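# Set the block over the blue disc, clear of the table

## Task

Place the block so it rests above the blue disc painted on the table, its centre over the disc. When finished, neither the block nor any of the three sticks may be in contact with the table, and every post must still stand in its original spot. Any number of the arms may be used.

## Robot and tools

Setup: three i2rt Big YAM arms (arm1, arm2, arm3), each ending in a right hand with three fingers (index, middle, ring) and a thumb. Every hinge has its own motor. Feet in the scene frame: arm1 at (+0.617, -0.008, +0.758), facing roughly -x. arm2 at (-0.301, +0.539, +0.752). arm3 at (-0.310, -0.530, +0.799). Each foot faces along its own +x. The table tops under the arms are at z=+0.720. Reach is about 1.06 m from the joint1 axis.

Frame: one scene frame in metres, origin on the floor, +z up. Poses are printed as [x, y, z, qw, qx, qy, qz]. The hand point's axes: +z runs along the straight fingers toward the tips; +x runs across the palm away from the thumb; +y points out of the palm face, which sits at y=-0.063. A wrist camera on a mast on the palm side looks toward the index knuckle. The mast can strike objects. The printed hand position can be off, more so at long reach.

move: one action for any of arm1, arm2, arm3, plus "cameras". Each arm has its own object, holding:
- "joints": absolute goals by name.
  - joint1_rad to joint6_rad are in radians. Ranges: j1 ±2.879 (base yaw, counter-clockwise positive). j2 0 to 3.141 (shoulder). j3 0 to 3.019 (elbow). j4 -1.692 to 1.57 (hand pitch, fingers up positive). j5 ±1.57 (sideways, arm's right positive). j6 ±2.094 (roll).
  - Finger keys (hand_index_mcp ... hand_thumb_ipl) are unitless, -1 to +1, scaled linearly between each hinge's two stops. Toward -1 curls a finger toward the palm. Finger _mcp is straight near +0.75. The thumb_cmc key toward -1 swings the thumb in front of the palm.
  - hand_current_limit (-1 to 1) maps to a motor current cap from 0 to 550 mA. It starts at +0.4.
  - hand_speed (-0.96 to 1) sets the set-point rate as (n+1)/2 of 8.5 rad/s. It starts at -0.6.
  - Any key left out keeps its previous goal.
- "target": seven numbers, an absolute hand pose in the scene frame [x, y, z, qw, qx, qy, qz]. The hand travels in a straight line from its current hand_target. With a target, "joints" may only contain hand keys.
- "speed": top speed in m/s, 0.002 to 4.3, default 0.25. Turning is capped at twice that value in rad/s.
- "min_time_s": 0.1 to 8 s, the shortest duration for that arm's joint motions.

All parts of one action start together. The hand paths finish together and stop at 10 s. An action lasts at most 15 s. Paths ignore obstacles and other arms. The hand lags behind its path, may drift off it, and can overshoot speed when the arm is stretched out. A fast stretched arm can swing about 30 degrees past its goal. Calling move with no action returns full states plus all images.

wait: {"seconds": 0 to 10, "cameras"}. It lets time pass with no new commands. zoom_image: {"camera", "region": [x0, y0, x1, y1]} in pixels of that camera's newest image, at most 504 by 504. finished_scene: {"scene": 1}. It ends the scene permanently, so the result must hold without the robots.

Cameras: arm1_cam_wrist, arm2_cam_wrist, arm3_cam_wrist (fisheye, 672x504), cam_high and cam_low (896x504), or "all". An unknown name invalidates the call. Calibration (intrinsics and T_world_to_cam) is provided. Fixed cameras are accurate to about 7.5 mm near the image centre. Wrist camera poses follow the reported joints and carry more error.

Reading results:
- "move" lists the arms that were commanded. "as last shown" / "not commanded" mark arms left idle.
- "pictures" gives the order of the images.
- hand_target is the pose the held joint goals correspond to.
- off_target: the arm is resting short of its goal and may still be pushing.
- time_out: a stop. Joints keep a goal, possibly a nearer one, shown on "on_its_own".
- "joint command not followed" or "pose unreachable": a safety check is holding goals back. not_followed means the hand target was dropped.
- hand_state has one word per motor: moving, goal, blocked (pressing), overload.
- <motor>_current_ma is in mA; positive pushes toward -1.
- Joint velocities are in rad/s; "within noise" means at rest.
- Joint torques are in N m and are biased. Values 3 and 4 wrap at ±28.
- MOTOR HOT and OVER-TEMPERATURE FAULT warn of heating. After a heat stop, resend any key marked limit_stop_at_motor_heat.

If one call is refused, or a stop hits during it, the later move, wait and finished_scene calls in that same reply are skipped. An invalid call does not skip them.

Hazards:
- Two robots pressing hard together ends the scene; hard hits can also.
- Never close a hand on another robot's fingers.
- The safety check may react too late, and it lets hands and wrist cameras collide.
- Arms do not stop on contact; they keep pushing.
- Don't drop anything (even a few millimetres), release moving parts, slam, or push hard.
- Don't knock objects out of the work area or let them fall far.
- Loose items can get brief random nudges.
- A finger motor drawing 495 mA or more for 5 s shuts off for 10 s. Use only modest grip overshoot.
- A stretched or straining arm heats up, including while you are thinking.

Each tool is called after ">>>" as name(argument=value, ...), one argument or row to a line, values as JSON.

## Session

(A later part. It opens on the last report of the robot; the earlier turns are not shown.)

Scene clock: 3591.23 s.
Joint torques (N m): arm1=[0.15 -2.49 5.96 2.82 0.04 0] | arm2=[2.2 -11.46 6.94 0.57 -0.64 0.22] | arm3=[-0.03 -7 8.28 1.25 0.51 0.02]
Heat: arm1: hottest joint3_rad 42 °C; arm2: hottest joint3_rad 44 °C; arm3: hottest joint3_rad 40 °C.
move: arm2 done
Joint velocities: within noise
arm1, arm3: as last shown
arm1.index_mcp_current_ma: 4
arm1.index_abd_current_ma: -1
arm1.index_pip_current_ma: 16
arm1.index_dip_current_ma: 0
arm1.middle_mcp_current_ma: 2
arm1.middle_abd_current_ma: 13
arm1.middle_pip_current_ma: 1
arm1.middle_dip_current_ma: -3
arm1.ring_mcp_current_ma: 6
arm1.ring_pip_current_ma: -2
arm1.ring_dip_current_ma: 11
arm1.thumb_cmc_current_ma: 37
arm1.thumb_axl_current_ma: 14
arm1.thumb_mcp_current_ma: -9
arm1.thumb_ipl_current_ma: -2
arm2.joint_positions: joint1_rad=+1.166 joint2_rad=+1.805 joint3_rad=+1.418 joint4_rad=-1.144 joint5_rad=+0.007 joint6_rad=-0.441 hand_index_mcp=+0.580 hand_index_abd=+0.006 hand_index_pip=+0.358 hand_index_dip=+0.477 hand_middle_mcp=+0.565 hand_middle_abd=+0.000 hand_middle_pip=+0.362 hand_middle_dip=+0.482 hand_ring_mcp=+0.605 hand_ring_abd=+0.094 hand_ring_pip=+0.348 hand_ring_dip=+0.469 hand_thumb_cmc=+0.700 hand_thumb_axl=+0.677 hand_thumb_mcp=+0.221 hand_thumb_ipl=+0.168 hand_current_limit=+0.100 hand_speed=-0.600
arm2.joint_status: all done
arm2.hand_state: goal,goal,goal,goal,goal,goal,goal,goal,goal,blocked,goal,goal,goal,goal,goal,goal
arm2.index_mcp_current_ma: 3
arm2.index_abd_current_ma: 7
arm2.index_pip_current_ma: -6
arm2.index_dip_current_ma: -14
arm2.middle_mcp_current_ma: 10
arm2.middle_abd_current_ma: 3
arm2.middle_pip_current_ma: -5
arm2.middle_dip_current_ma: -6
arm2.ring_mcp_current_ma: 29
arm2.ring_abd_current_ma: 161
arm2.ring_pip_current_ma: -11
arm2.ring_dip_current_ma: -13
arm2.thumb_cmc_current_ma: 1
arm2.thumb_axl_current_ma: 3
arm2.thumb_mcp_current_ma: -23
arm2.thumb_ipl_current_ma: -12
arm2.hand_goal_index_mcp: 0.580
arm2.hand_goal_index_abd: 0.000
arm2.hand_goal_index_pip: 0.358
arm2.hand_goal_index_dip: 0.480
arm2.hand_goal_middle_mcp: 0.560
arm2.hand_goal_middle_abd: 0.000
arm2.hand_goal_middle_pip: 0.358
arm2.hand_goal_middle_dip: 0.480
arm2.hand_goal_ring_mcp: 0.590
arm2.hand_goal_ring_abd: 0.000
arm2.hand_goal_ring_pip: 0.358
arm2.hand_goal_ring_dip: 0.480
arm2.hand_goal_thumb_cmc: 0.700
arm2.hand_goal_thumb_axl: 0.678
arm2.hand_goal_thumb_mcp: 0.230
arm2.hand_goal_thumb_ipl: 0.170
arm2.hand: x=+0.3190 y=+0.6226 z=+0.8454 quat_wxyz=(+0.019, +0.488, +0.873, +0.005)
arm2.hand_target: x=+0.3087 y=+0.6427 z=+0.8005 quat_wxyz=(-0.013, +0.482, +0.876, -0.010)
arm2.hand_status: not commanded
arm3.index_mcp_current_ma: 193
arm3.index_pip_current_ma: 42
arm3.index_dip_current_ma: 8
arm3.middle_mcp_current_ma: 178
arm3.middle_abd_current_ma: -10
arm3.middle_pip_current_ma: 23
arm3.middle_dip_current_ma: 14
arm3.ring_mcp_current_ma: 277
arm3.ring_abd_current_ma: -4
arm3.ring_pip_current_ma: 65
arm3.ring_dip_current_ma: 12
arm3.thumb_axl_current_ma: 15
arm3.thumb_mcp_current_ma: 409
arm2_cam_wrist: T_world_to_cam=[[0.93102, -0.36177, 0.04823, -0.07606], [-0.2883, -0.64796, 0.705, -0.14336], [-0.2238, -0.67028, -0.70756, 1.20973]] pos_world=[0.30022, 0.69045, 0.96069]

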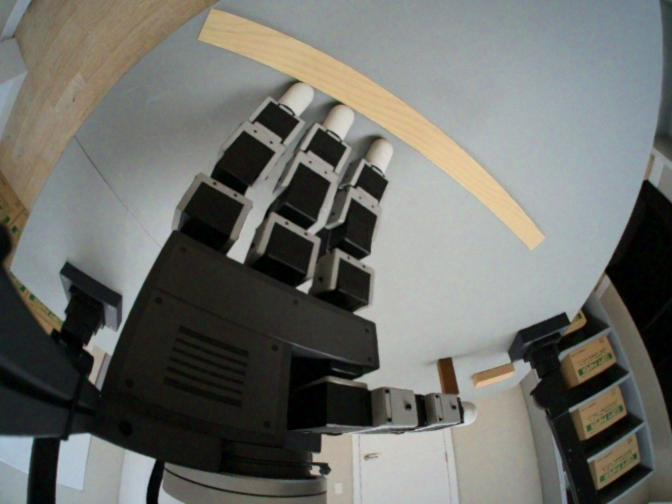

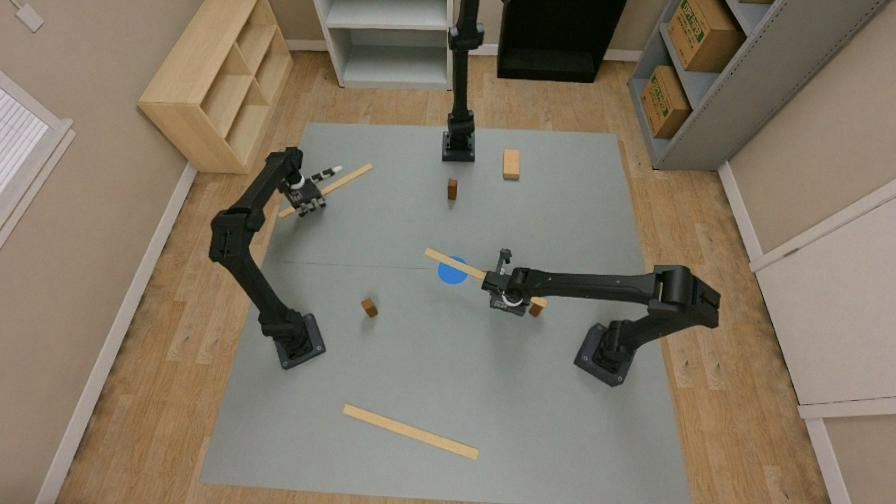

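>>> move(
  arm2={"target": [0.392, 0.6525, 0.822, -0.013, 0.5432, 0.8396, 0.0], "speed": 0.12, "joints": {"hand_index_mcp": 0.57, "hand_middle_mcp": 0.57, "hand_ring_mcp": 0.57}},
  cameras=["arm2_cam_wrist", "cam_high"],
)

Scene clock: 3633.70 s.
Joint torques (N m): arm1=[0.09 -2.43 5.96 2.84 0.04 -0.01] | arm2=[0.5 -14.1 11.02 0.25 -0.38 0.14] | arm3=[-0.03 -7.24 8.27 1.22 0.52 0.01]
Heat: arm1: hottest joint3_rad 41 °C; arm2: hottest joint3_rad 44 °C; arm3: hottest joint3_rad 40 °C.
move: arm2 off_target
Joint velocities: within noise
arm1, arm3: as last shown
arm1.index_mcp_current_ma: 1
arm1.index_abd_current_ma: 7
arm1.index_pip_current_ma: 19
arm1.index_dip_current_ma: -1
arm1.middle_mcp_current_ma: 7
arm1.middle_abd_current_ma: 10
arm1.middle_pip_current_ma: 3
arm1.middle_dip_current_ma: -2
arm1.ring_mcp_current_ma: 10
arm1.ring_abd_current_ma: 30
arm1.ring_pip_current_ma: -1
arm1.ring_dip_current_ma: 5
arm1.thumb_cmc_current_ma: 31
arm1.thumb_axl_current_ma: 7
arm1.thumb_mcp_current_ma: -16
arm1.thumb_ipl_current_ma: 3
arm2.joint_positions: joint1_rad=+1.201 joint2_rad=+1.972 joint3_rad=+1.688 joint4_rad=-1.278 joint5_rad=-0.018 joint6_rad=-0.277 hand_index_mcp=+0.588 hand_index_abd=-0.014 hand_index_pip=+0.355 hand_index_dip=+0.476 hand_middle_mcp=+0.577 hand_middle_abd=-0.001 hand_middle_pip=+0.362 hand_middle_dip=+0.482 hand_ring_mcp=+0.575 hand_ring_abd=+0.002 hand_ring_pip=+0.359 hand_ring_dip=+0.478 hand_thumb_cmc=+0.699 hand_thumb_axl=+0.677 hand_thumb_mcp=+0.221 hand_thumb_ipl=+0.168 hand_current_limit=+0.100 hand_speed=-0.600
arm2.joint_status: all done
arm2.hand_state: goal,goal,goal,goal,goal,goal,goal,goal,goal,goal,goal,goal,goal,goal,goal,goal
arm2.index_mcp_current_ma: 41
arm2.index_abd_current_ma: -7
arm2.index_pip_current_ma: -10
arm2.index_dip_current_ma: -12
arm2.middle_mcp_current_ma: 20
arm2.middle_abd_current_ma: 3
arm2.middle_pip_current_ma: -1
arm2.middle_dip_current_ma: -5
arm2.ring_mcp_current_ma: 8
arm2.ring_abd_current_ma: 6
arm2.ring_pip_current_ma: 3
arm2.ring_dip_current_ma: -5
arm2.thumb_cmc_current_ma: 3
arm2.thumb_axl_current_ma: 0
arm2.thumb_mcp_current_ma: -22
arm2.thumb_ipl_current_ma: -13
arm2.hand_goal_index_mcp: 0.570
arm2.hand_goal_index_abd: 0.000
arm2.hand_goal_index_pip: 0.358
arm2.hand_goal_index_dip: 0.480
arm2.hand_goal_middle_mcp: 0.570
arm2.hand_goal_middle_abd: 0.000
arm2.hand_goal_middle_pip: 0.358
arm2.hand_goal_middle_dip: 0.480
arm2.hand_goal_ring_mcp: 0.570
arm2.hand_goal_ring_abd: 0.000
arm2.hand_goal_ring_pip: 0.358
arm2.hand_goal_ring_dip: 0.480
arm2.hand_goal_thumb_cmc: 0.700
arm2.hand_goal_thumb_axl: 0.678
arm2.hand_goal_thumb_mcp: 0.230
arm2.hand_goal_thumb_ipl: 0.170
arm2.hand: x=+0.3800 y=+0.6438 z=+0.8499 quat_wxyz=(+0.000, +0.543, +0.840, +0.007)
arm2.hand_target: x=+0.3899 y=+0.6522 z=+0.8223 quat_wxyz=(-0.012, +0.543, +0.840, +0.000)
arm2.hand_status: off_target (0.032 m and 1.7 deg from the pose sent, 0.082 m and 8.3 deg at the start)
arm3.index_abd_current_ma: 0
arm3.index_pip_current_ma: 39
arm3.index_dip_current_ma: 14
arm3.middle_mcp_current_ma: 171
arm3.middle_abd_current_ma: -3
arm3.middle_pip_current_ma: 28
arm3.middle_dip_current_ma: 10
arm3.ring_mcp_current_ma: 289
arm3.ring_abd_current_ma: -13
arm3.ring_pip_current_ma: 64
arm3.ring_dip_current_ma: -10
arm3.thumb_cmc_current_ma: 1
arm3.thumb_axl_current_ma: 12
arm3.thumb_mcp_current_ma: 411
arm3.thumb_ipl_current_ma: 39
arm2_cam_wrist: T_world_to_cam=[[0.87805, -0.47849, 0.0088, 0.00335], [-0.34719, -0.62424, 0.69985, -0.10374], [-0.32937, -0.61756, -0.71424, 1.25268]] pos_world=[0.37365, 0.71044, 0.96728]

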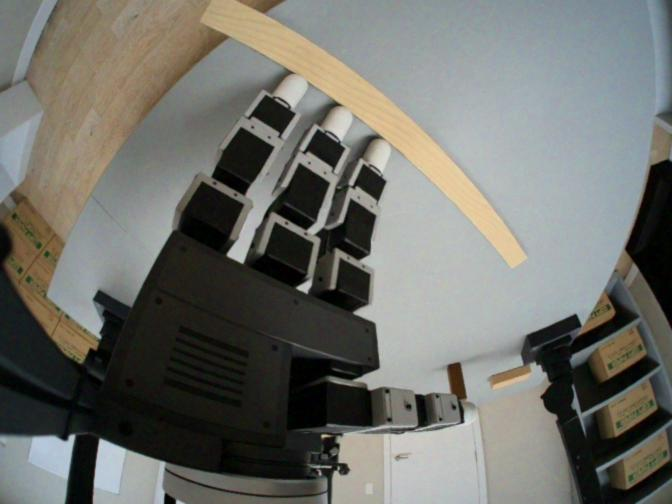

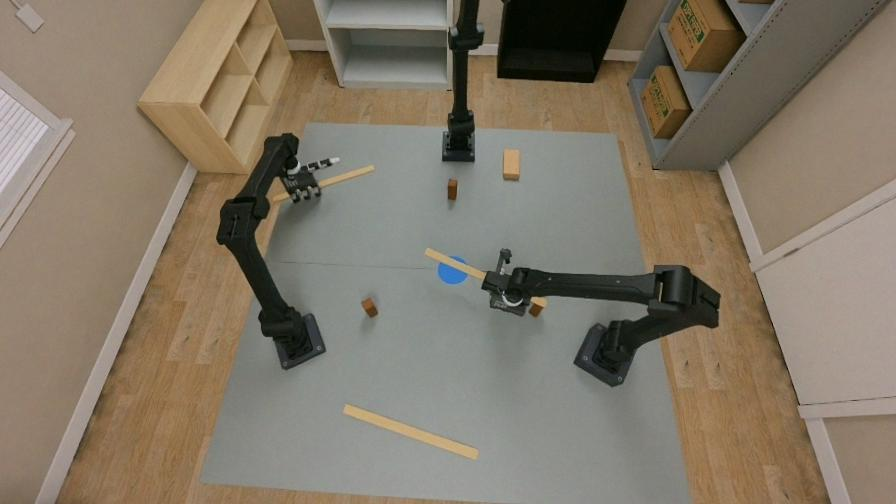

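>>> move(
  arm2={"target": [0.460, 0.656, 0.820, -0.02, 0.6361, 0.7716, 0.0], "speed": 0.12, "joints": {"hand_index_mcp": 0.59, "hand_middle_mcp": 0.59, "hand_ring_mcp": 0.59}},
  cameras=["arm2_cam_wrist", "cam_high"],
)

Scene clock: 3663.80 s.
Joint torques (N m): arm1=[0.09 -2.37 5.94 2.82 0.04 -0.01] | arm2=[0.15 -16.97 11.4 0.09 -0.28 0.13] | arm3=[-0.03 -7.06 8.28 1.21 0.52 0.02]
Heat: arm1: hottest joint3_rad 41 °C; arm2: hottest joint3_rad 47 °C; arm3: hottest joint3_rad 40 °C.
move: arm2 off_target
Joint velocities: within noise
arm1, arm3: as last shown
arm1.index_mcp_current_ma: -2
arm1.index_abd_current_ma: 3
arm1.index_pip_current_ma: 23
arm1.index_dip_current_ma: 1
arm1.middle_mcp_current_ma: 6
arm1.middle_abd_current_ma: 12
arm1.middle_pip_current_ma: -2
arm1.middle_dip_current_ma: 0
arm1.ring_mcp_current_ma: 6
arm1.ring_abd_current_ma: 27
arm1.ring_pip_current_ma: -4
arm1.ring_dip_current_ma: 12
arm1.thumb_cmc_current_ma: 33
arm1.thumb_axl_current_ma: 5
arm1.thumb_mcp_current_ma: -15
arm1.thumb_ipl_current_ma: 1
arm2.joint_positions: joint1_rad=+1.219 joint2_rad=+2.175 joint3_rad=+2.037 joint4_rad=-1.424 joint5_rad=-0.033 joint6_rad=-0.033 hand_index_mcp=+0.600 hand_index_abd=-0.011 hand_index_pip=+0.352 hand_index_dip=+0.473 hand_middle_mcp=+0.595 hand_middle_abd=+0.005 hand_middle_pip=+0.362 hand_middle_dip=+0.482 hand_ring_mcp=+0.593 hand_ring_abd=+0.006 hand_ring_pip=+0.359 hand_ring_dip=+0.478 hand_thumb_cmc=+0.697 hand_thumb_axl=+0.677 hand_thumb_mcp=+0.221 hand_thumb_ipl=+0.168 hand_current_limit=+0.100 hand_speed=-0.600
arm2.joint_status: all done
arm2.hand_state: goal,goal,goal,goal,goal,goal,goal,goal,goal,goal,goal,goal,goal,goal,goal,goal
arm2.index_mcp_current_ma: 19
arm2.index_abd_current_ma: -4
arm2.index_pip_current_ma: -17
arm2.index_dip_current_ma: -12
arm2.middle_mcp_current_ma: 16
arm2.middle_abd_current_ma: 5
arm2.middle_pip_current_ma: -6
arm2.middle_dip_current_ma: -3
arm2.ring_mcp_current_ma: 3
arm2.ring_abd_current_ma: 14
arm2.ring_pip_current_ma: 5
arm2.ring_dip_current_ma: 0
arm2.thumb_cmc_current_ma: 4
arm2.thumb_axl_current_ma: 4
arm2.thumb_mcp_current_ma: -26
arm2.thumb_ipl_current_ma: -9
arm2.hand_goal_index_mcp: 0.590
arm2.hand_goal_index_abd: 0.000
arm2.hand_goal_index_pip: 0.358
arm2.hand_goal_index_dip: 0.480
arm2.hand_goal_middle_mcp: 0.590
arm2.hand_goal_middle_abd: 0.000
arm2.hand_goal_middle_pip: 0.358
arm2.hand_goal_middle_dip: 0.480
arm2.hand_goal_ring_mcp: 0.590
arm2.hand_goal_ring_abd: 0.000
arm2.hand_goal_ring_pip: 0.358
arm2.hand_goal_ring_dip: 0.480
arm2.hand_goal_thumb_cmc: 0.700
arm2.hand_goal_thumb_axl: 0.678
arm2.hand_goal_thumb_mcp: 0.230
arm2.hand_goal_thumb_ipl: 0.170
arm2.hand: x=+0.4500 y=+0.6489 z=+0.8541 quat_wxyz=(-0.007, +0.634, +0.773, +0.011)
arm2.hand_target: x=+0.4576 y=+0.6556 z=+0.8204 quat_wxyz=(-0.019, +0.636, +0.772, +0.001)
arm2.hand_status: off_target (0.036 m and 2.0 deg from the pose sent, 0.086 m and 13.4 deg at the start)
arm3.index_mcp_current_ma: 200
arm3.index_pip_current_ma: 37
arm3.index_dip_current_ma: 18
arm3.middle_mcp_current_ma: 181
arm3.middle_abd_current_ma: 4
arm3.middle_pip_current_ma: 31
arm3.middle_dip_current_ma: 9
arm3.ring_mcp_current_ma: 273
arm3.ring_abd_current_ma: -9
arm3.ring_pip_current_ma: 67
arm3.ring_dip_current_ma: 5
arm3.thumb_cmc_current_ma: 26
arm3.thumb_axl_current_ma: 25
arm3.thumb_mcp_current_ma: 412
arm3.thumb_ipl_current_ma: 32
arm2_cam_wrist: T_world_to_cam=[[0.74843, -0.66317, -0.00716, 0.13615], [-0.4736, -0.54199, 0.69423, -0.07086], [-0.46427, -0.51619, -0.71972, 1.28147]] pos_world=[0.4595, 0.71337, 0.97247]

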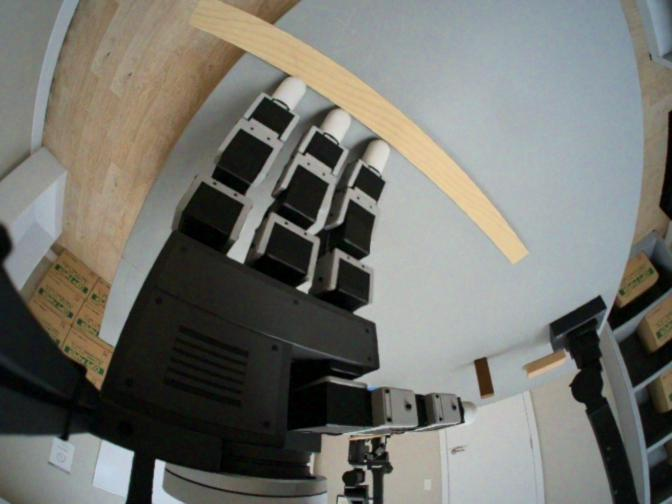

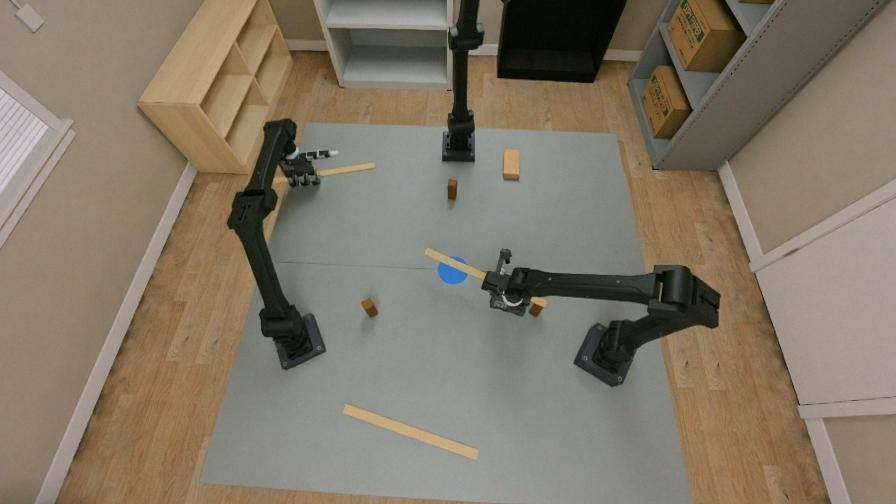

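>>> move(
  arm2={"target": [0.4729, 0.5507, 0.90, -0.01, 0.6225, 0.7826, 0.0], "speed": 0.2, "joints": {"hand_index_mcp": 0.41, "hand_middle_mcp": 0.41, "hand_ring_mcp": 0.41}},
  cameras=[],
)

>>> move(
  arm2={"target": [0.4729, 0.5507, 0.830, -0.02, 0.6225, 0.7826, 0.0], "speed": 0.15},
  cameras=["arm2_cam_wrist"],
)

Scene clock: 3700.80 s.
Joint torques (N m): arm1=[0.09 -2.43 5.96 2.82 0.05 -0.01] | arm2=[-0.26 -19.25 11.77 -0.16 -0.13 -0.11] | arm3=[-0.15 -7.24 8.28 1.26 0.52 0.02]
Heat: arm1: hottest joint3_rad 41 °C; arm2: hottest joint3_rad 49 °C; arm3: hottest joint3_rad 40 °C.
move: arm2 off_target
Joint velocities: within noise
arm1, arm3: as last shown
arm1.index_abd_current_ma: 7
arm1.index_pip_current_ma: 17
arm1.index_dip_current_ma: 4
arm1.middle_mcp_current_ma: 0
arm1.middle_pip_current_ma: -3
arm1.middle_dip_current_ma: 2
arm1.ring_mcp_current_ma: 10
arm1.ring_abd_current_ma: 32
arm1.ring_pip_current_ma: -3
arm1.ring_dip_current_ma: 8
arm1.thumb_cmc_current_ma: 38
arm1.thumb_axl_current_ma: 6
arm1.thumb_mcp_current_ma: -11
arm1.thumb_ipl_current_ma: -4
arm2.joint_positions: joint1_rad=+1.067 joint2_rad=+2.186 joint3_rad=+2.208 joint4_rad=-1.600 joint5_rad=-0.020 joint6_rad=-0.196 hand_index_mcp=+0.413 hand_index_abd=+0.001 hand_index_pip=+0.358 hand_index_dip=+0.481 hand_middle_mcp=+0.413 hand_middle_abd=+0.005 hand_middle_pip=+0.362 hand_middle_dip=+0.482 hand_ring_mcp=+0.412 hand_ring_abd=+0.006 hand_ring_pip=+0.359 hand_ring_dip=+0.478 hand_thumb_cmc=+0.697 hand_thumb_axl=+0.677 hand_thumb_mcp=+0.221 hand_thumb_ipl=+0.168 hand_current_limit=+0.100 hand_speed=-0.600
arm2.joint_status: all done
arm2.hand_state: goal,goal,goal,goal,goal,goal,goal,goal,goal,goal,goal,goal,goal,goal,goal,goal
arm2.index_mcp_current_ma: 2
arm2.index_abd_current_ma: 8
arm2.index_pip_current_ma: -7
arm2.index_dip_current_ma: -6
arm2.middle_mcp_current_ma: 11
arm2.middle_abd_current_ma: 9
arm2.middle_pip_current_ma: -3
arm2.middle_dip_current_ma: -9
arm2.ring_mcp_current_ma: 0
arm2.ring_abd_current_ma: 15
arm2.ring_pip_current_ma: 8
arm2.ring_dip_current_ma: -1
arm2.thumb_cmc_current_ma: 3
arm2.thumb_axl_current_ma: 2
arm2.thumb_mcp_current_ma: -23
arm2.thumb_ipl_current_ma: -6
arm2.hand_goal_index_mcp: 0.410
arm2.hand_goal_index_abd: 0.000
arm2.hand_goal_index_pip: 0.358
arm2.hand_goal_index_dip: 0.480
arm2.hand_goal_middle_mcp: 0.410
arm2.hand_goal_middle_abd: 0.000
arm2.hand_goal_middle_pip: 0.358
arm2.hand_goal_middle_dip: 0.480
arm2.hand_goal_ring_mcp: 0.410
arm2.hand_goal_ring_abd: 0.000
arm2.hand_goal_ring_pip: 0.358
arm2.hand_goal_ring_dip: 0.480
arm2.hand_goal_thumb_cmc: 0.700
arm2.hand_goal_thumb_axl: 0.678
arm2.hand_goal_thumb_mcp: 0.230
arm2.hand_goal_thumb_ipl: 0.170
arm2.hand: x=+0.4625 y=+0.5462 z=+0.9122 quat_wxyz=(-0.007, +0.630, +0.777, +0.003)
arm2.hand_target: x=+0.4720 y=+0.5506 z=+0.8997 quat_wxyz=(-0.009, +0.623, +0.783, +0.000)
arm2.hand_status: off_target (0.017 m and 1.2 deg from the pose sent, 0.111 m and 2.2 deg at the start)
arm3.index_mcp_current_ma: 187
arm3.index_abd_current_ma: -4
arm3.index_pip_current_ma: 30
arm3.index_dip_current_ma: 13
arm3.middle_mcp_current_ma: 176
arm3.middle_abd_current_ma: 3
arm3.middle_pip_current_ma: 32
arm3.middle_dip_current_ma: 8
arm3.ring_abd_current_ma: -14
arm3.ring_pip_current_ma: 70
arm3.ring_dip_current_ma: -10
arm3.thumb_cmc_current_ma: 11
arm3.thumb_axl_current_ma: 24
arm3.thumb_mcp_current_ma: 409
arm3.thumb_ipl_current_ma: 37

Scene clock: 3701.90 s.
Joint torques (N m): arm1=[0.09 -2.43 5.94 2.82 0.04 -0.01] | arm2=[-0.32 -20.42 8.01 0.42 -0.25 -0.12] | arm3=[-0.09 -7.18 8.25 1.28 0.52 0.02]
Heat: arm1: hottest joint3_rad 41 °C; arm2: hottest joint3_rad 49 °C; arm3: hottest joint3_rad 40 °C.
move: arm2 off_target
Joint velocities: within noise
arm1, arm3: as last shown
arm1.index_mcp_current_ma: -4
arm1.index_abd_current_ma: 6
arm1.index_dip_current_ma: 0
arm1.middle_mcp_current_ma: 3
arm1.middle_abd_current_ma: 14
arm1.middle_pip_current_ma: -4
arm1.middle_dip_current_ma: -4
arm1.ring_mcp_current_ma: 7
arm1.ring_abd_current_ma: 31
arm1.ring_dip_current_ma: 12
arm1.thumb_cmc_current_ma: 29
arm1.thumb_axl_current_ma: 8
arm1.thumb_mcp_current_ma: -15
arm1.thumb_ipl_current_ma: -3
arm2.joint_positions: joint1_rad=+1.067 joint2_rad=+2.224 joint3_rad=+2.133 joint4_rad=-1.476 joint5_rad=-0.030 joint6_rad=-0.199 hand_index_mcp=+0.413 hand_index_abd=+0.001 hand_index_pip=+0.358 hand_index_dip=+0.481 hand_middle_mcp=+0.413 hand_middle_abd=+0.005 hand_middle_pip=+0.362 hand_middle_dip=+0.482 hand_ring_mcp=+0.412 hand_ring_abd=+0.006 hand_ring_pip=+0.359 hand_ring_dip=+0.478 hand_thumb_cmc=+0.697 hand_thumb_axl=+0.677 hand_thumb_mcp=+0.221 hand_thumb_ipl=+0.168 hand_current_limit=+0.100 hand_speed=-0.600
arm2.joint_status: not commanded
arm2.hand_state: goal,goal,goal,goal,goal,goal,goal,goal,goal,goal,goal,goal,goal,goal,goal,goal
arm2.index_mcp_current_ma: 5
arm2.index_abd_current_ma: 9
arm2.index_pip_current_ma: -2
arm2.index_dip_current_ma: -7
arm2.middle_mcp_current_ma: 12
arm2.middle_abd_current_ma: 7
arm2.middle_pip_current_ma: -4
arm2.middle_dip_current_ma: -6
arm2.ring_mcp_current_ma: 2
arm2.ring_abd_current_ma: 9
arm2.ring_pip_current_ma: 9
arm2.ring_dip_current_ma: 4
arm2.thumb_cmc_current_ma: 2
arm2.thumb_axl_current_ma: 1
arm2.thumb_mcp_current_ma: -24
arm2.thumb_ipl_current_ma: -11
arm2.hand_goal_index_mcp: 0.410
arm2.hand_goal_index_abd: 0.000
arm2.hand_goal_index_pip: 0.358
arm2.hand_goal_index_dip: 0.480
arm2.hand_goal_middle_mcp: 0.410
arm2.hand_goal_middle_abd: 0.000
arm2.hand_goal_middle_pip: 0.358
arm2.hand_goal_middle_dip: 0.480
arm2.hand_goal_ring_mcp: 0.410
arm2.hand_goal_ring_abd: 0.000
arm2.hand_goal_ring_pip: 0.358
arm2.hand_goal_ring_dip: 0.480
arm2.hand_goal_thumb_cmc: 0.700
arm2.hand_goal_thumb_axl: 0.678
arm2.hand_goal_thumb_mcp: 0.230
arm2.hand_goal_thumb_ipl: 0.170
arm2.hand: x=+0.4735 y=+0.5480 z=+0.8590 quat_wxyz=(-0.006, +0.629, +0.777, +0.010)
arm2.hand_target: x=+0.4719 y=+0.5506 z=+0.8305 quat_wxyz=(-0.020, +0.623, +0.782, +0.000)
arm2.hand_status: off_target (0.029 m and 2.1 deg from the pose sent, 0.083 m and 1.9 deg at the start)
arm3.index_mcp_current_ma: 210
arm3.index_abd_current_ma: -29
arm3.index_dip_current_ma: 3
arm3.middle_mcp_current_ma: 188
arm3.middle_abd_current_ma: -6
arm3.middle_pip_current_ma: 12
arm3.middle_dip_current_ma: 13
arm3.ring_mcp_current_ma: 279
arm3.ring_abd_current_ma: 0
arm3.ring_pip_current_ma: 64
arm3.ring_dip_current_ma: 9
arm3.thumb_cmc_current_ma: -2
arm3.thumb_axl_current_ma: 15
arm3.thumb_mcp_current_ma: 397
arm3.thumb_ipl_current_ma: 35
arm2_cam_wrist: T_world_to_cam=[[0.75765, -0.65264, -0.00476, 0.03942], [-0.46601, -0.54606, 0.69617, -0.12082], [-0.45694, -0.52524, -0.71786, 1.24365]] pos_world=[0.48211, 0.61297, 0.97707]

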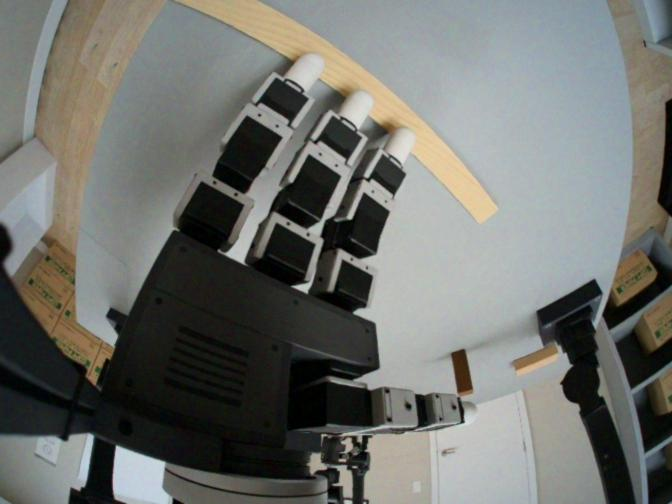

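>>> move(
  arm2={"target": [0.4729, 0.5517, 0.812, -0.02, 0.6225, 0.7826, 0.0], "speed": 0.15},
  cameras=["arm2_cam_wrist"],
)

Scene clock: 3714.43 s.
Joint torques (N m): arm1=[0.09 -2.43 5.96 2.82 0.04 -0.01] | arm2=[-0.15 -19.84 7.47 0.51 -0.25 -0.1] | arm3=[0.03 -7.24 8.25 1.24 0.53 0.02]
Heat: arm1: hottest joint3_rad 41 °C; arm2: hottest joint3_rad 48 °C; arm3: hottest joint3_rad 40 °C.
move: arm2 off_target
Joint velocities: within noise
arm1.joint_positions: joint1_rad=+0.250 joint2_rad=+1.438 joint3_rad=+2.828 joint4_rad=-1.330 joint5_rad=-0.023 joint6_rad=+1.049 hand_index_mcp=+1.000 hand_index_abd=+0.256 hand_index_pip=-0.482 hand_index_dip=+0.007 hand_middle_mcp=+0.763 hand_middle_abd=+0.145 hand_middle_pip=+0.577 hand_middle_dip=+0.696 hand_ring_mcp=+0.762 hand_ring_abd=-0.087 hand_ring_pip=+0.577 hand_ring_dip=+0.696 hand_thumb_cmc=-0.545 hand_thumb_axl=+0.683 hand_thumb_mcp=-0.784 hand_thumb_ipl=+0.168 hand_current_limit=+0.400 hand_speed=-0.600
arm1.joint_status: not commanded
arm1.hand_state: overload,goal,goal,goal,goal,goal,goal,goal,goal,blocked,goal,goal,blocked,goal,goal,goal
arm1.index_mcp_current_ma: -3
arm1.index_abd_current_ma: 4
arm1.index_pip_current_ma: 19
arm1.index_dip_current_ma: 3
arm1.middle_mcp_current_ma: 11
arm1.middle_abd_current_ma: 9
arm1.middle_pip_current_ma: 3
arm1.middle_dip_current_ma: -9
arm1.ring_mcp_current_ma: 13
arm1.ring_abd_current_ma: 30
arm1.ring_pip_current_ma: -4
arm1.ring_dip_current_ma: 11
arm1.thumb_cmc_current_ma: 31
arm1.thumb_axl_current_ma: 6
arm1.thumb_mcp_current_ma: -9
arm1.thumb_ipl_current_ma: -2
arm1.hand_goal_index_mcp: 0.754
arm1.hand_goal_index_abd: 0.250
arm1.hand_goal_index_pip: -0.500
arm1.hand_goal_index_dip: 0.000
arm1.hand_goal_middle_mcp: 0.754
arm1.hand_goal_middle_abd: 0.140
arm1.hand_goal_middle_pip: 0.576
arm1.hand_goal_middle_dip: 0.696
arm1.hand_goal_ring_mcp: 0.754
arm1.hand_goal_ring_abd: -0.140
arm1.hand_goal_ring_pip: 0.576
arm1.hand_goal_ring_dip: 0.696
arm1.hand_goal_thumb_cmc: -0.570
arm1.hand_goal_thumb_axl: 0.678
arm1.hand_goal_thumb_mcp: -0.780
arm1.hand_goal_thumb_ipl: 0.168
arm1.hand: x=+0.2486 y=-0.0272 z=+1.6844 quat_wxyz=(+0.722, +0.274, -0.631, -0.082)
arm1.hand_target: x=+0.2482 y=-0.0274 z=+1.6884 quat_wxyz=(+0.727, +0.272, -0.626, -0.083)
arm1.hand_status: not commanded
arm2.joint_positions: joint1_rad=+1.067 joint2_rad=+2.224 joint3_rad=+2.109 joint4_rad=-1.436 joint5_rad=-0.030 joint6_rad=-0.199 hand_index_mcp=+0.413 hand_index_abd=+0.001 hand_index_pip=+0.358 hand_index_dip=+0.481 hand_middle_mcp=+0.413 hand_middle_abd=+0.005 hand_middle_pip=+0.362 hand_middle_dip=+0.482 hand_ring_mcp=+0.412 hand_ring_abd=+0.006 hand_ring_pip=+0.359 hand_ring_dip=+0.478 hand_thumb_cmc=+0.697 hand_thumb_axl=+0.677 hand_thumb_mcp=+0.221 hand_thumb_ipl=+0.168 hand_current_limit=+0.100 hand_speed=-0.600
arm2.joint_status: not commanded
arm2.hand_state: goal,goal,goal,goal,goal,goal,goal,goal,goal,goal,goal,goal,goal,goal,goal,goal
arm2.index_mcp_current_ma: 10
arm2.index_abd_current_ma: 5
arm2.index_pip_current_ma: -3
arm2.index_dip_current_ma: -3
arm2.middle_mcp_current_ma: 9
arm2.middle_abd_current_ma: 7
arm2.middle_pip_current_ma: -3
arm2.middle_dip_current_ma: -6
arm2.ring_mcp_current_ma: 6
arm2.ring_abd_current_ma: 17
arm2.ring_pip_current_ma: 11
arm2.ring_dip_current_ma: 2
arm2.thumb_cmc_current_ma: 1
arm2.thumb_axl_current_ma: 1
arm2.thumb_mcp_current_ma: -27
arm2.thumb_ipl_current_ma: -10
arm2.hand_goal_index_mcp: 0.410
arm2.hand_goal_index_abd: 0.000
arm2.hand_goal_index_pip: 0.358
arm2.hand_goal_index_dip: 0.480
arm2.hand_goal_middle_mcp: 0.410
arm2.hand_goal_middle_abd: 0.000
arm2.hand_goal_middle_pip: 0.358
arm2.hand_goal_middle_dip: 0.480
arm2.hand_goal_ring_mcp: 0.410
arm2.hand_goal_ring_abd: 0.000
arm2.hand_goal_ring_pip: 0.358
arm2.hand_goal_ring_dip: 0.480
arm2.hand_goal_thumb_cmc: 0.700
arm2.hand_goal_thumb_axl: 0.678
arm2.hand_goal_thumb_mcp: 0.230
arm2.hand_goal_thumb_ipl: 0.170
arm2.hand: x=+0.4765 y=+0.5479 z=+0.8513 quat_wxyz=(+0.000, +0.629, +0.778, +0.015)
arm2.hand_target: x=+0.4714 y=+0.5516 z=+0.8130 quat_wxyz=(-0.020, +0.623, +0.782, +0.000)
arm2.hand_status: off_target (0.040 m and 3.0 deg from the pose sent, 0.047 m and 2.1 deg at the start)
arm3.joint_positions: joint1_rad=+0.205 joint2_rad=+1.480 joint3_rad=+0.849 joint4_rad=-0.911 joint5_rad=-0.003 joint6_rad=+1.519 hand_index_mcp=+0.048 hand_index_abd=-0.015 hand_index_pip=+0.032 hand_index_dip=+0.697 hand_middle_mcp=+0.016 hand_middle_abd=-0.008 hand_middle_pip=+0.013 hand_middle_dip=+0.695 hand_ring_mcp=-0.020 hand_ring_abd=-0.011 hand_ring_pip=-0.010 hand_ring_dip=+0.694 hand_thumb_cmc=-0.564 hand_thumb_axl=+0.686 hand_thumb_mcp=-0.230 hand_thumb_ipl=-0.327 hand_current_limit=+0.700 hand_speed=-0.600
arm3.joint_status: not commanded
arm3.hand_state: blocked,goal,blocked,goal,blocked,goal,blocked,goal,blocked,goal,blocked,goal,goal,goal,blocked,goal
arm3.index_mcp_current_ma: 200
arm3.index_abd_current_ma: 3
arm3.index_pip_current_ma: 36
arm3.index_dip_current_ma: 0
arm3.middle_mcp_current_ma: 179
arm3.middle_abd_current_ma: -11
arm3.middle_pip_current_ma: 19
arm3.middle_dip_current_ma: 11
arm3.ring_mcp_current_ma: 272
arm3.ring_abd_current_ma: -18
arm3.ring_pip_current_ma: 69
arm3.ring_dip_current_ma: 8
arm3.thumb_cmc_current_ma: -1
arm3.thumb_axl_current_ma: 7
arm3.thumb_mcp_current_ma: 415
arm3.thumb_ipl_current_ma: 17
arm3.hand_goal_index_mcp: -0.062
arm3.hand_goal_index_abd: 0.000
arm3.hand_goal_index_pip: 0.000
arm3.hand_goal_index_dip: 0.696
arm3.hand_goal_middle_mcp: -0.088
arm3.hand_goal_middle_abd: 0.000
arm3.hand_goal_middle_pip: -0.014
arm3.hand_goal_middle_dip: 0.696
arm3.hand_goal_ring_mcp: -0.170
arm3.hand_goal_ring_abd: 0.000
arm3.hand_goal_ring_pip: -0.058
arm3.hand_goal_ring_dip: 0.696
arm3.hand_goal_thumb_cmc: -0.570
arm3.hand_goal_thumb_axl: 0.678
arm3.hand_goal_thumb_mcp: -0.392
arm3.hand_goal_thumb_ipl: -0.344
arm3.hand: x=-0.1167 y=-0.2234 z=+0.8376 quat_wxyz=(-0.009, +0.796, +0.605, +0.009)
arm3.hand_target: x=-0.1171 y=-0.2205 z=+0.8341 quat_wxyz=(-0.009, +0.796, +0.605, +0.012)
arm3.hand_status: not commanded
arm2_cam_wrist: T_world_to_cam=[[0.75766, -0.6526, 0.00732, 0.02682], [-0.47711, -0.5462, 0.6885, -0.10221], [-0.44532, -0.52514, -0.7252, 1.24021]] pos_world=[0.48321, 0.61297, 0.96957]

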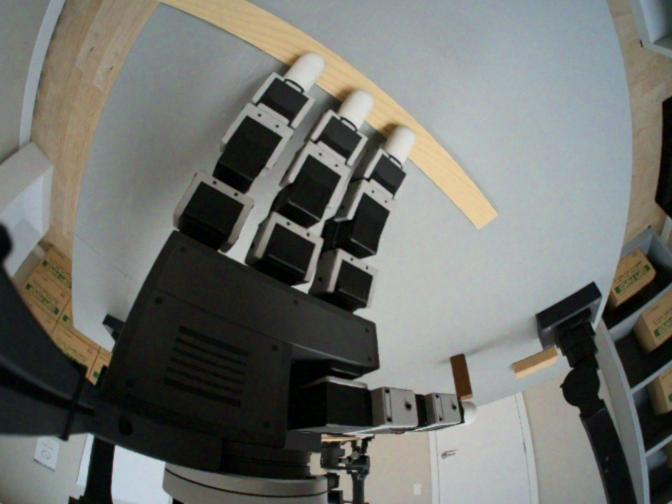

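>>> move(
  arm2={"joints": {"hand_index_mcp": 0.56, "hand_middle_mcp": 0.56, "hand_ring_mcp": 0.56}},
  cameras=[],
)

>>> move(
  arm2={"joints": {"joint1_rad": 1.15, "joint6_rad": -0.12}, "min_time_s": 1.6},
  cameras=["arm2_cam_wrist"],
)

Scene clock: 3726.03 s.
Joint torques (N m): arm1=[0.09 -2.43 5.96 2.84 0.05 -0.01] | arm2=[-0.15 -19.72 7.36 0.14 -0.19 -0.1] | arm3=[0.03 -7.18 8.27 1.24 0.51 0.04]
Heat: arm1: hottest joint3_rad 41 °C; arm2: hottest joint3_rad 47 °C; arm3: hottest joint3_rad 40 °C.
move: arm2 off_target
Joint velocities: within noise
arm1, arm3: as last shown
arm1.index_mcp_current_ma: -7
arm1.index_abd_current_ma: 6
arm1.index_pip_current_ma: 20
arm1.index_dip_current_ma: 5
arm1.middle_mcp_current_ma: 10
arm1.middle_abd_current_ma: 14
arm1.middle_pip_current_ma: 5
arm1.middle_dip_current_ma: -2
arm1.ring_mcp_current_ma: 6
arm1.ring_abd_current_ma: 31
arm1.ring_pip_current_ma: -6
arm1.ring_dip_current_ma: 13
arm1.thumb_cmc_current_ma: 30
arm1.thumb_axl_current_ma: 4
arm1.thumb_mcp_current_ma: -13
arm1.thumb_ipl_current_ma: -1
arm2.joint_positions: joint1_rad=+1.067 joint2_rad=+2.224 joint3_rad=+2.109 joint4_rad=-1.426 joint5_rad=-0.031 joint6_rad=-0.200 hand_index_mcp=+0.515 hand_index_abd=-0.005 hand_index_pip=+0.338 hand_index_dip=+0.471 hand_middle_mcp=+0.530 hand_middle_abd=-0.001 hand_middle_pip=+0.347 hand_middle_dip=+0.474 hand_ring_mcp=+0.552 hand_ring_abd=+0.002 hand_ring_pip=+0.352 hand_ring_dip=+0.473 hand_thumb_cmc=+0.698 hand_thumb_axl=+0.677 hand_thumb_mcp=+0.221 hand_thumb_ipl=+0.168 hand_current_limit=+0.100 hand_speed=-0.600
arm2.joint_status: hand_index_mcp off_target (ended at +0.515, target +0.560); hand_middle_mcp off_target (ended at +0.530, target +0.560); the others done
arm2.hand_state: blocked,goal,goal,goal,blocked,goal,goal,goal,goal,goal,goal,goal,goal,goal,goal,goal
arm2.index_mcp_current_ma: -113
arm2.index_abd_current_ma: 1
arm2.index_pip_current_ma: -42
arm2.index_dip_current_ma: -19
arm2.middle_mcp_current_ma: -59
arm2.middle_abd_current_ma: 2
arm2.middle_pip_current_ma: -29
arm2.middle_dip_current_ma: -18
arm2.ring_mcp_current_ma: -14
arm2.ring_abd_current_ma: 11
arm2.ring_pip_current_ma: -5
arm2.ring_dip_current_ma: -8
arm2.thumb_cmc_current_ma: 1
arm2.thumb_axl_current_ma: 7
arm2.thumb_mcp_current_ma: -22
arm2.thumb_ipl_current_ma: -6
arm2.hand_goal_index_mcp: 0.560
arm2.hand_goal_index_abd: 0.000
arm2.hand_goal_index_pip: 0.358
arm2.hand_goal_index_dip: 0.480
arm2.hand_goal_middle_mcp: 0.560
arm2.hand_goal_middle_abd: 0.000
arm2.hand_goal_middle_pip: 0.358
arm2.hand_goal_middle_dip: 0.480
arm2.hand_goal_ring_mcp: 0.560
arm2.hand_goal_ring_abd: 0.000
arm2.hand_goal_ring_pip: 0.358
arm2.hand_goal_ring_dip: 0.480
arm2.hand_goal_thumb_cmc: 0.700
arm2.hand_goal_thumb_axl: 0.678
arm2.hand_goal_thumb_mcp: 0.230
arm2.hand_goal_thumb_ipl: 0.170
arm2.hand: x=+0.4791 y=+0.5483 z=+0.8526 quat_wxyz=(+0.004, +0.628, +0.778, +0.019)
arm2.hand_target: x=+0.4714 y=+0.5516 z=+0.8129 quat_wxyz=(-0.020, +0.622, +0.782, +0.000)
arm2.hand_status: not commanded
arm3.index_mcp_current_ma: 198
arm3.index_abd_current_ma: 6
arm3.index_pip_current_ma: 35
arm3.index_dip_current_ma: -7
arm3.middle_mcp_current_ma: 167
arm3.middle_abd_current_ma: -8
arm3.middle_pip_current_ma: 23
arm3.middle_dip_current_ma: 3
arm3.ring_mcp_current_ma: 275
arm3.ring_abd_current_ma: -20
arm3.ring_pip_current_ma: 73
arm3.ring_dip_current_ma: -4
arm3.thumb_cmc_current_ma: -7
arm3.thumb_axl_current_ma: 14
arm3.thumb_mcp_current_ma: 392
arm3.thumb_ipl_current_ma: 31

Scene clock: 3728.00 s.
Joint torques (N m): arm1=[0.09 -2.43 5.94 2.82 0.05 0] | arm2=[1.61 -19.6 7.34 0.14 -0.72 0.03] | arm3=[-0.09 -7.12 8.29 1.2 0.52 0.01]
Heat: arm1: hottest joint3_rad 41 °C; arm2: hottest joint3_rad 47 °C; arm3: hottest joint3_rad 40 °C.
move: arm2 done
Joint velocities: within noise
arm1, arm3: as last shown
arm1.index_mcp_current_ma: -4
arm1.index_abd_current_ma: 9
arm1.index_pip_current_ma: 16
arm1.index_dip_current_ma: 4
arm1.middle_mcp_current_ma: 8
arm1.middle_abd_current_ma: 15
arm1.middle_pip_current_ma: 1
arm1.middle_dip_current_ma: -5
arm1.ring_mcp_current_ma: 9
arm1.ring_abd_current_ma: 27
arm1.ring_pip_current_ma: -7
arm1.ring_dip_current_ma: 11
arm1.thumb_cmc_current_ma: 36
arm1.thumb_axl_current_ma: 8
arm1.thumb_mcp_current_ma: -15
arm1.thumb_ipl_current_ma: 3
arm2.joint_positions: joint1_rad=+1.121 joint2_rad=+2.223 joint3_rad=+2.109 joint4_rad=-1.426 joint5_rad=-0.018 joint6_rad=-0.118 hand_index_mcp=+0.521 hand_index_abd=+0.024 hand_index_pip=+0.339 hand_index_dip=+0.471 hand_middle_mcp=+0.530 hand_middle_abd=+0.025 hand_middle_pip=+0.345 hand_middle_dip=+0.474 hand_ring_mcp=+0.546 hand_ring_abd=+0.032 hand_ring_pip=+0.346 hand_ring_dip=+0.473 hand_thumb_cmc=+0.699 hand_thumb_axl=+0.677 hand_thumb_mcp=+0.221 hand_thumb_ipl=+0.168 hand_current_limit=+0.100 hand_speed=-0.600
arm2.joint_status: all done
arm2.hand_state: blocked,blocked,goal,goal,blocked,blocked,goal,goal,goal,blocked,goal,goal,goal,goal,goal,goal
arm2.index_mcp_current_ma: -92
arm2.index_abd_current_ma: 33
arm2.index_pip_current_ma: -45
arm2.index_dip_current_ma: -23
arm2.middle_mcp_current_ma: -59
arm2.middle_abd_current_ma: 29
arm2.middle_pip_current_ma: -34
arm2.middle_dip_current_ma: -15
arm2.ring_mcp_current_ma: -27
arm2.ring_abd_current_ma: 53
arm2.ring_pip_current_ma: -10
arm2.ring_dip_current_ma: -10
arm2.thumb_cmc_current_ma: 4
arm2.thumb_axl_current_ma: 5
arm2.thumb_mcp_current_ma: -26
arm2.thumb_ipl_current_ma: -14
arm2.hand_goal_index_mcp: 0.560
arm2.hand_goal_index_abd: 0.000
arm2.hand_goal_index_pip: 0.358
arm2.hand_goal_index_dip: 0.480
arm2.hand_goal_middle_mcp: 0.560
arm2.hand_goal_middle_abd: 0.000
arm2.hand_goal_middle_pip: 0.358
arm2.hand_goal_middle_dip: 0.480
arm2.hand_goal_ring_mcp: 0.560
arm2.hand_goal_ring_abd: 0.000
arm2.hand_goal_ring_pip: 0.358
arm2.hand_goal_ring_dip: 0.480
arm2.hand_goal_thumb_cmc: 0.700
arm2.hand_goal_thumb_axl: 0.678
arm2.hand_goal_thumb_mcp: 0.230
arm2.hand_goal_thumb_ipl: 0.170
arm2.hand: x=+0.4775 y=+0.5807 z=+0.8531 quat_wxyz=(+0.007, +0.639, +0.769, +0.014)
arm2.hand_target: x=+0.4680 y=+0.6053 z=+0.8122 quat_wxyz=(-0.020, +0.628, +0.778, -0.002)
arm2.hand_status: not commanded
arm3.index_abd_current_ma: -4
arm3.index_pip_current_ma: 46
arm3.index_dip_current_ma: 7
arm3.middle_mcp_current_ma: 168
arm3.middle_abd_current_ma: 4
arm3.middle_pip_current_ma: 33
arm3.middle_dip_current_ma: 23
arm3.ring_mcp_current_ma: 263
arm3.ring_abd_current_ma: -22
arm3.ring_pip_current_ma: 69
arm3.ring_dip_current_ma: 3
arm3.thumb_cmc_current_ma: 7
arm3.thumb_axl_current_ma: 19
arm3.thumb_mcp_current_ma: 399
arm3.thumb_ipl_current_ma: 21
arm2_cam_wrist: T_world_to_cam=[[0.73923, -0.6731, 0.02184, 0.05571], [-0.49932, -0.52604, 0.68845, -0.08619], [-0.45191, -0.51983, -0.72495, 1.25891]] pos_world=[0.48469, 0.64658, 0.97077]

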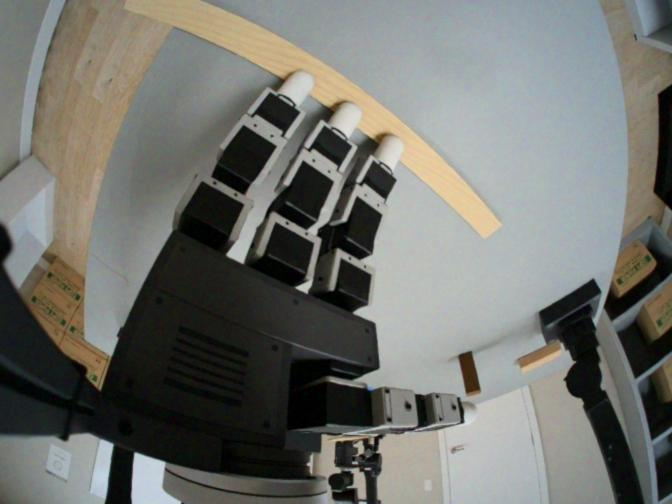

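>>> move(
  arm2={"joints": {"joint1_rad": 1.25, "joint6_rad": -0.01}, "min_time_s": 2.2},
  cameras=["arm2_cam_wrist", "cam_high"],
)

Scene clock: 3738.03 s.
Joint torques (N m): arm1=[0.09 -2.43 5.96 2.84 0.04 -0.01] | arm2=[1.79 -19.49 7.36 0.14 -0.76 0.01] | arm3=[-0.21 -7.24 8.28 1.28 0.53 0.02]
Heat: arm1: hottest joint3_rad 41 °C; arm2: hottest joint3_rad 47 °C; arm3: hottest joint3_rad 40 °C.
move: arm2 done
Joint velocities: within noise
arm1, arm3: as last shown
arm1.index_mcp_current_ma: -3
arm1.index_abd_current_ma: 2
arm1.index_pip_current_ma: 18
arm1.index_dip_current_ma: 2
arm1.middle_mcp_current_ma: 3
arm1.middle_abd_current_ma: 13
arm1.middle_pip_current_ma: 0
arm1.middle_dip_current_ma: 2
arm1.ring_mcp_current_ma: 10
arm1.ring_abd_current_ma: 31
arm1.ring_pip_current_ma: -6
arm1.ring_dip_current_ma: 6
arm1.thumb_cmc_current_ma: 37
arm1.thumb_mcp_current_ma: -7
arm1.thumb_ipl_current_ma: 0
arm2.joint_positions: joint1_rad=+1.219 joint2_rad=+2.221 joint3_rad=+2.109 joint4_rad=-1.426 joint5_rad=-0.016 joint6_rad=-0.007 hand_index_mcp=+0.521 hand_index_abd=+0.026 hand_index_pip=+0.338 hand_index_dip=+0.471 hand_middle_mcp=+0.530 hand_middle_abd=+0.026 hand_middle_pip=+0.344 hand_middle_dip=+0.474 hand_ring_mcp=+0.545 hand_ring_abd=+0.033 hand_ring_pip=+0.346 hand_ring_dip=+0.473 hand_thumb_cmc=+0.699 hand_thumb_axl=+0.677 hand_thumb_mcp=+0.221 hand_thumb_ipl=+0.168 hand_current_limit=+0.100 hand_speed=-0.600
arm2.joint_status: all done
arm2.hand_state: blocked,blocked,goal,goal,blocked,blocked,goal,goal,goal,blocked,goal,goal,goal,goal,goal,goal
arm2.index_mcp_current_ma: -89
arm2.index_abd_current_ma: 36
arm2.index_pip_current_ma: -45
arm2.index_dip_current_ma: -22
arm2.middle_mcp_current_ma: -62
arm2.middle_abd_current_ma: 33
arm2.middle_pip_current_ma: -32
arm2.middle_dip_current_ma: -14
arm2.ring_mcp_current_ma: -32
arm2.ring_abd_current_ma: 51
arm2.ring_pip_current_ma: -15
arm2.ring_dip_current_ma: -8
arm2.thumb_cmc_current_ma: 3
arm2.thumb_axl_current_ma: 5
arm2.thumb_mcp_current_ma: -27
arm2.thumb_ipl_current_ma: -11
arm2.hand_goal_index_mcp: 0.560
arm2.hand_goal_index_abd: 0.000
arm2.hand_goal_index_pip: 0.358
arm2.hand_goal_index_dip: 0.480
arm2.hand_goal_middle_mcp: 0.560
arm2.hand_goal_middle_abd: 0.000
arm2.hand_goal_middle_pip: 0.358
arm2.hand_goal_middle_dip: 0.480
arm2.hand_goal_ring_mcp: 0.560
arm2.hand_goal_ring_abd: 0.000
arm2.hand_goal_ring_pip: 0.358
arm2.hand_goal_ring_dip: 0.480
arm2.hand_goal_thumb_cmc: 0.700
arm2.hand_goal_thumb_axl: 0.678
arm2.hand_goal_thumb_mcp: 0.230
arm2.hand_goal_thumb_ipl: 0.170
arm2.hand: x=+0.4694 y=+0.6470 z=+0.8533 quat_wxyz=(+0.007, +0.644, +0.765, +0.015)
arm2.hand_target: x=+0.4575 y=+0.6721 z=+0.8116 quat_wxyz=(-0.020, +0.631, +0.775, -0.004)
arm2.hand_status: not commanded
arm3.index_mcp_current_ma: 184
arm3.index_abd_current_ma: -10
arm3.index_pip_current_ma: 42
arm3.middle_mcp_current_ma: 166
arm3.middle_abd_current_ma: -11
arm3.middle_dip_current_ma: 10
arm3.ring_mcp_current_ma: 278
arm3.ring_abd_current_ma: 8
arm3.ring_pip_current_ma: 68
arm3.ring_dip_current_ma: -10
arm3.thumb_axl_current_ma: 16
arm3.thumb_mcp_current_ma: 405
arm3.thumb_ipl_current_ma: 25
arm2_cam_wrist: T_world_to_cam=[[0.73072, -0.68238, 0.01987, 0.11798], [-0.50528, -0.52104, 0.6879, -0.0554], [-0.45906, -0.5127, -0.72554, 1.28912]] pos_world=[0.47758, 0.71258, 0.97107]

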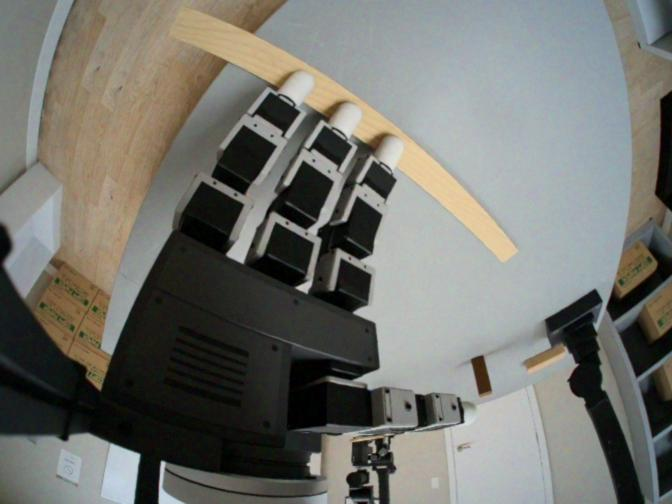

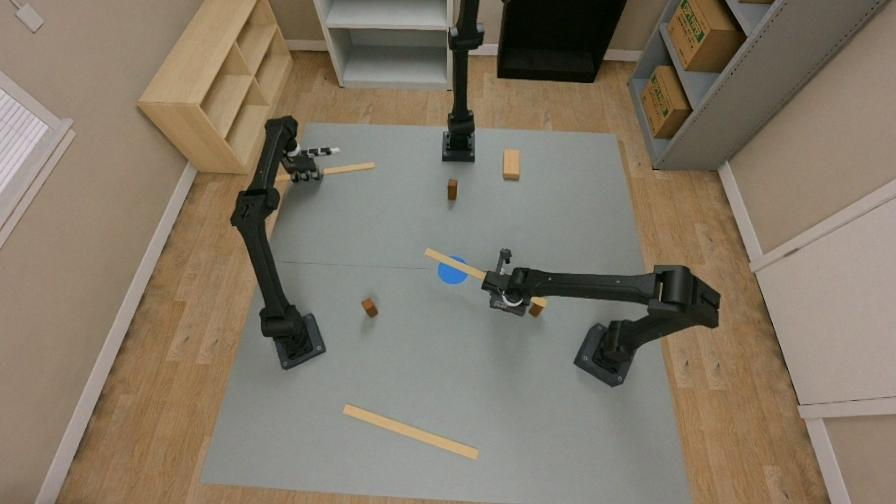

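>>> zoom_image(
  camera="arm2_cam_wrist",
  region=[120, 0, 320, 150],
)

Scaled by 2.520 from the camera's image (finer frame: 960x720).

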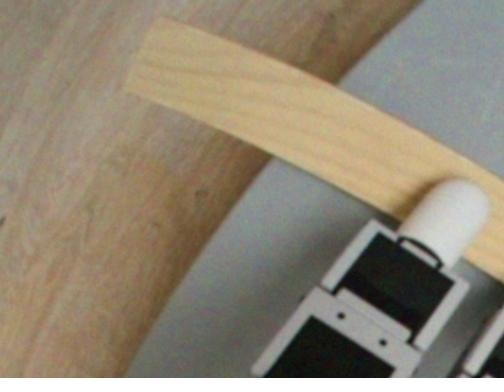

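>>> zoom_image(
  camera="cam_high",
  region=[250, 120, 400, 220],
)

Scaled by 3.360 from the camera's image (finer frame: 1280x720).

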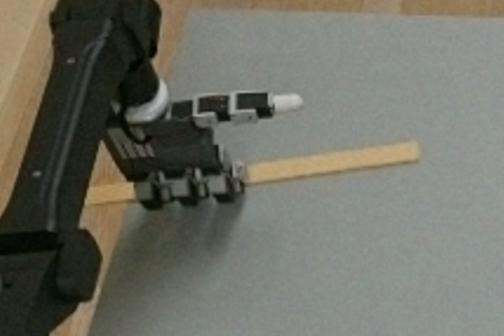

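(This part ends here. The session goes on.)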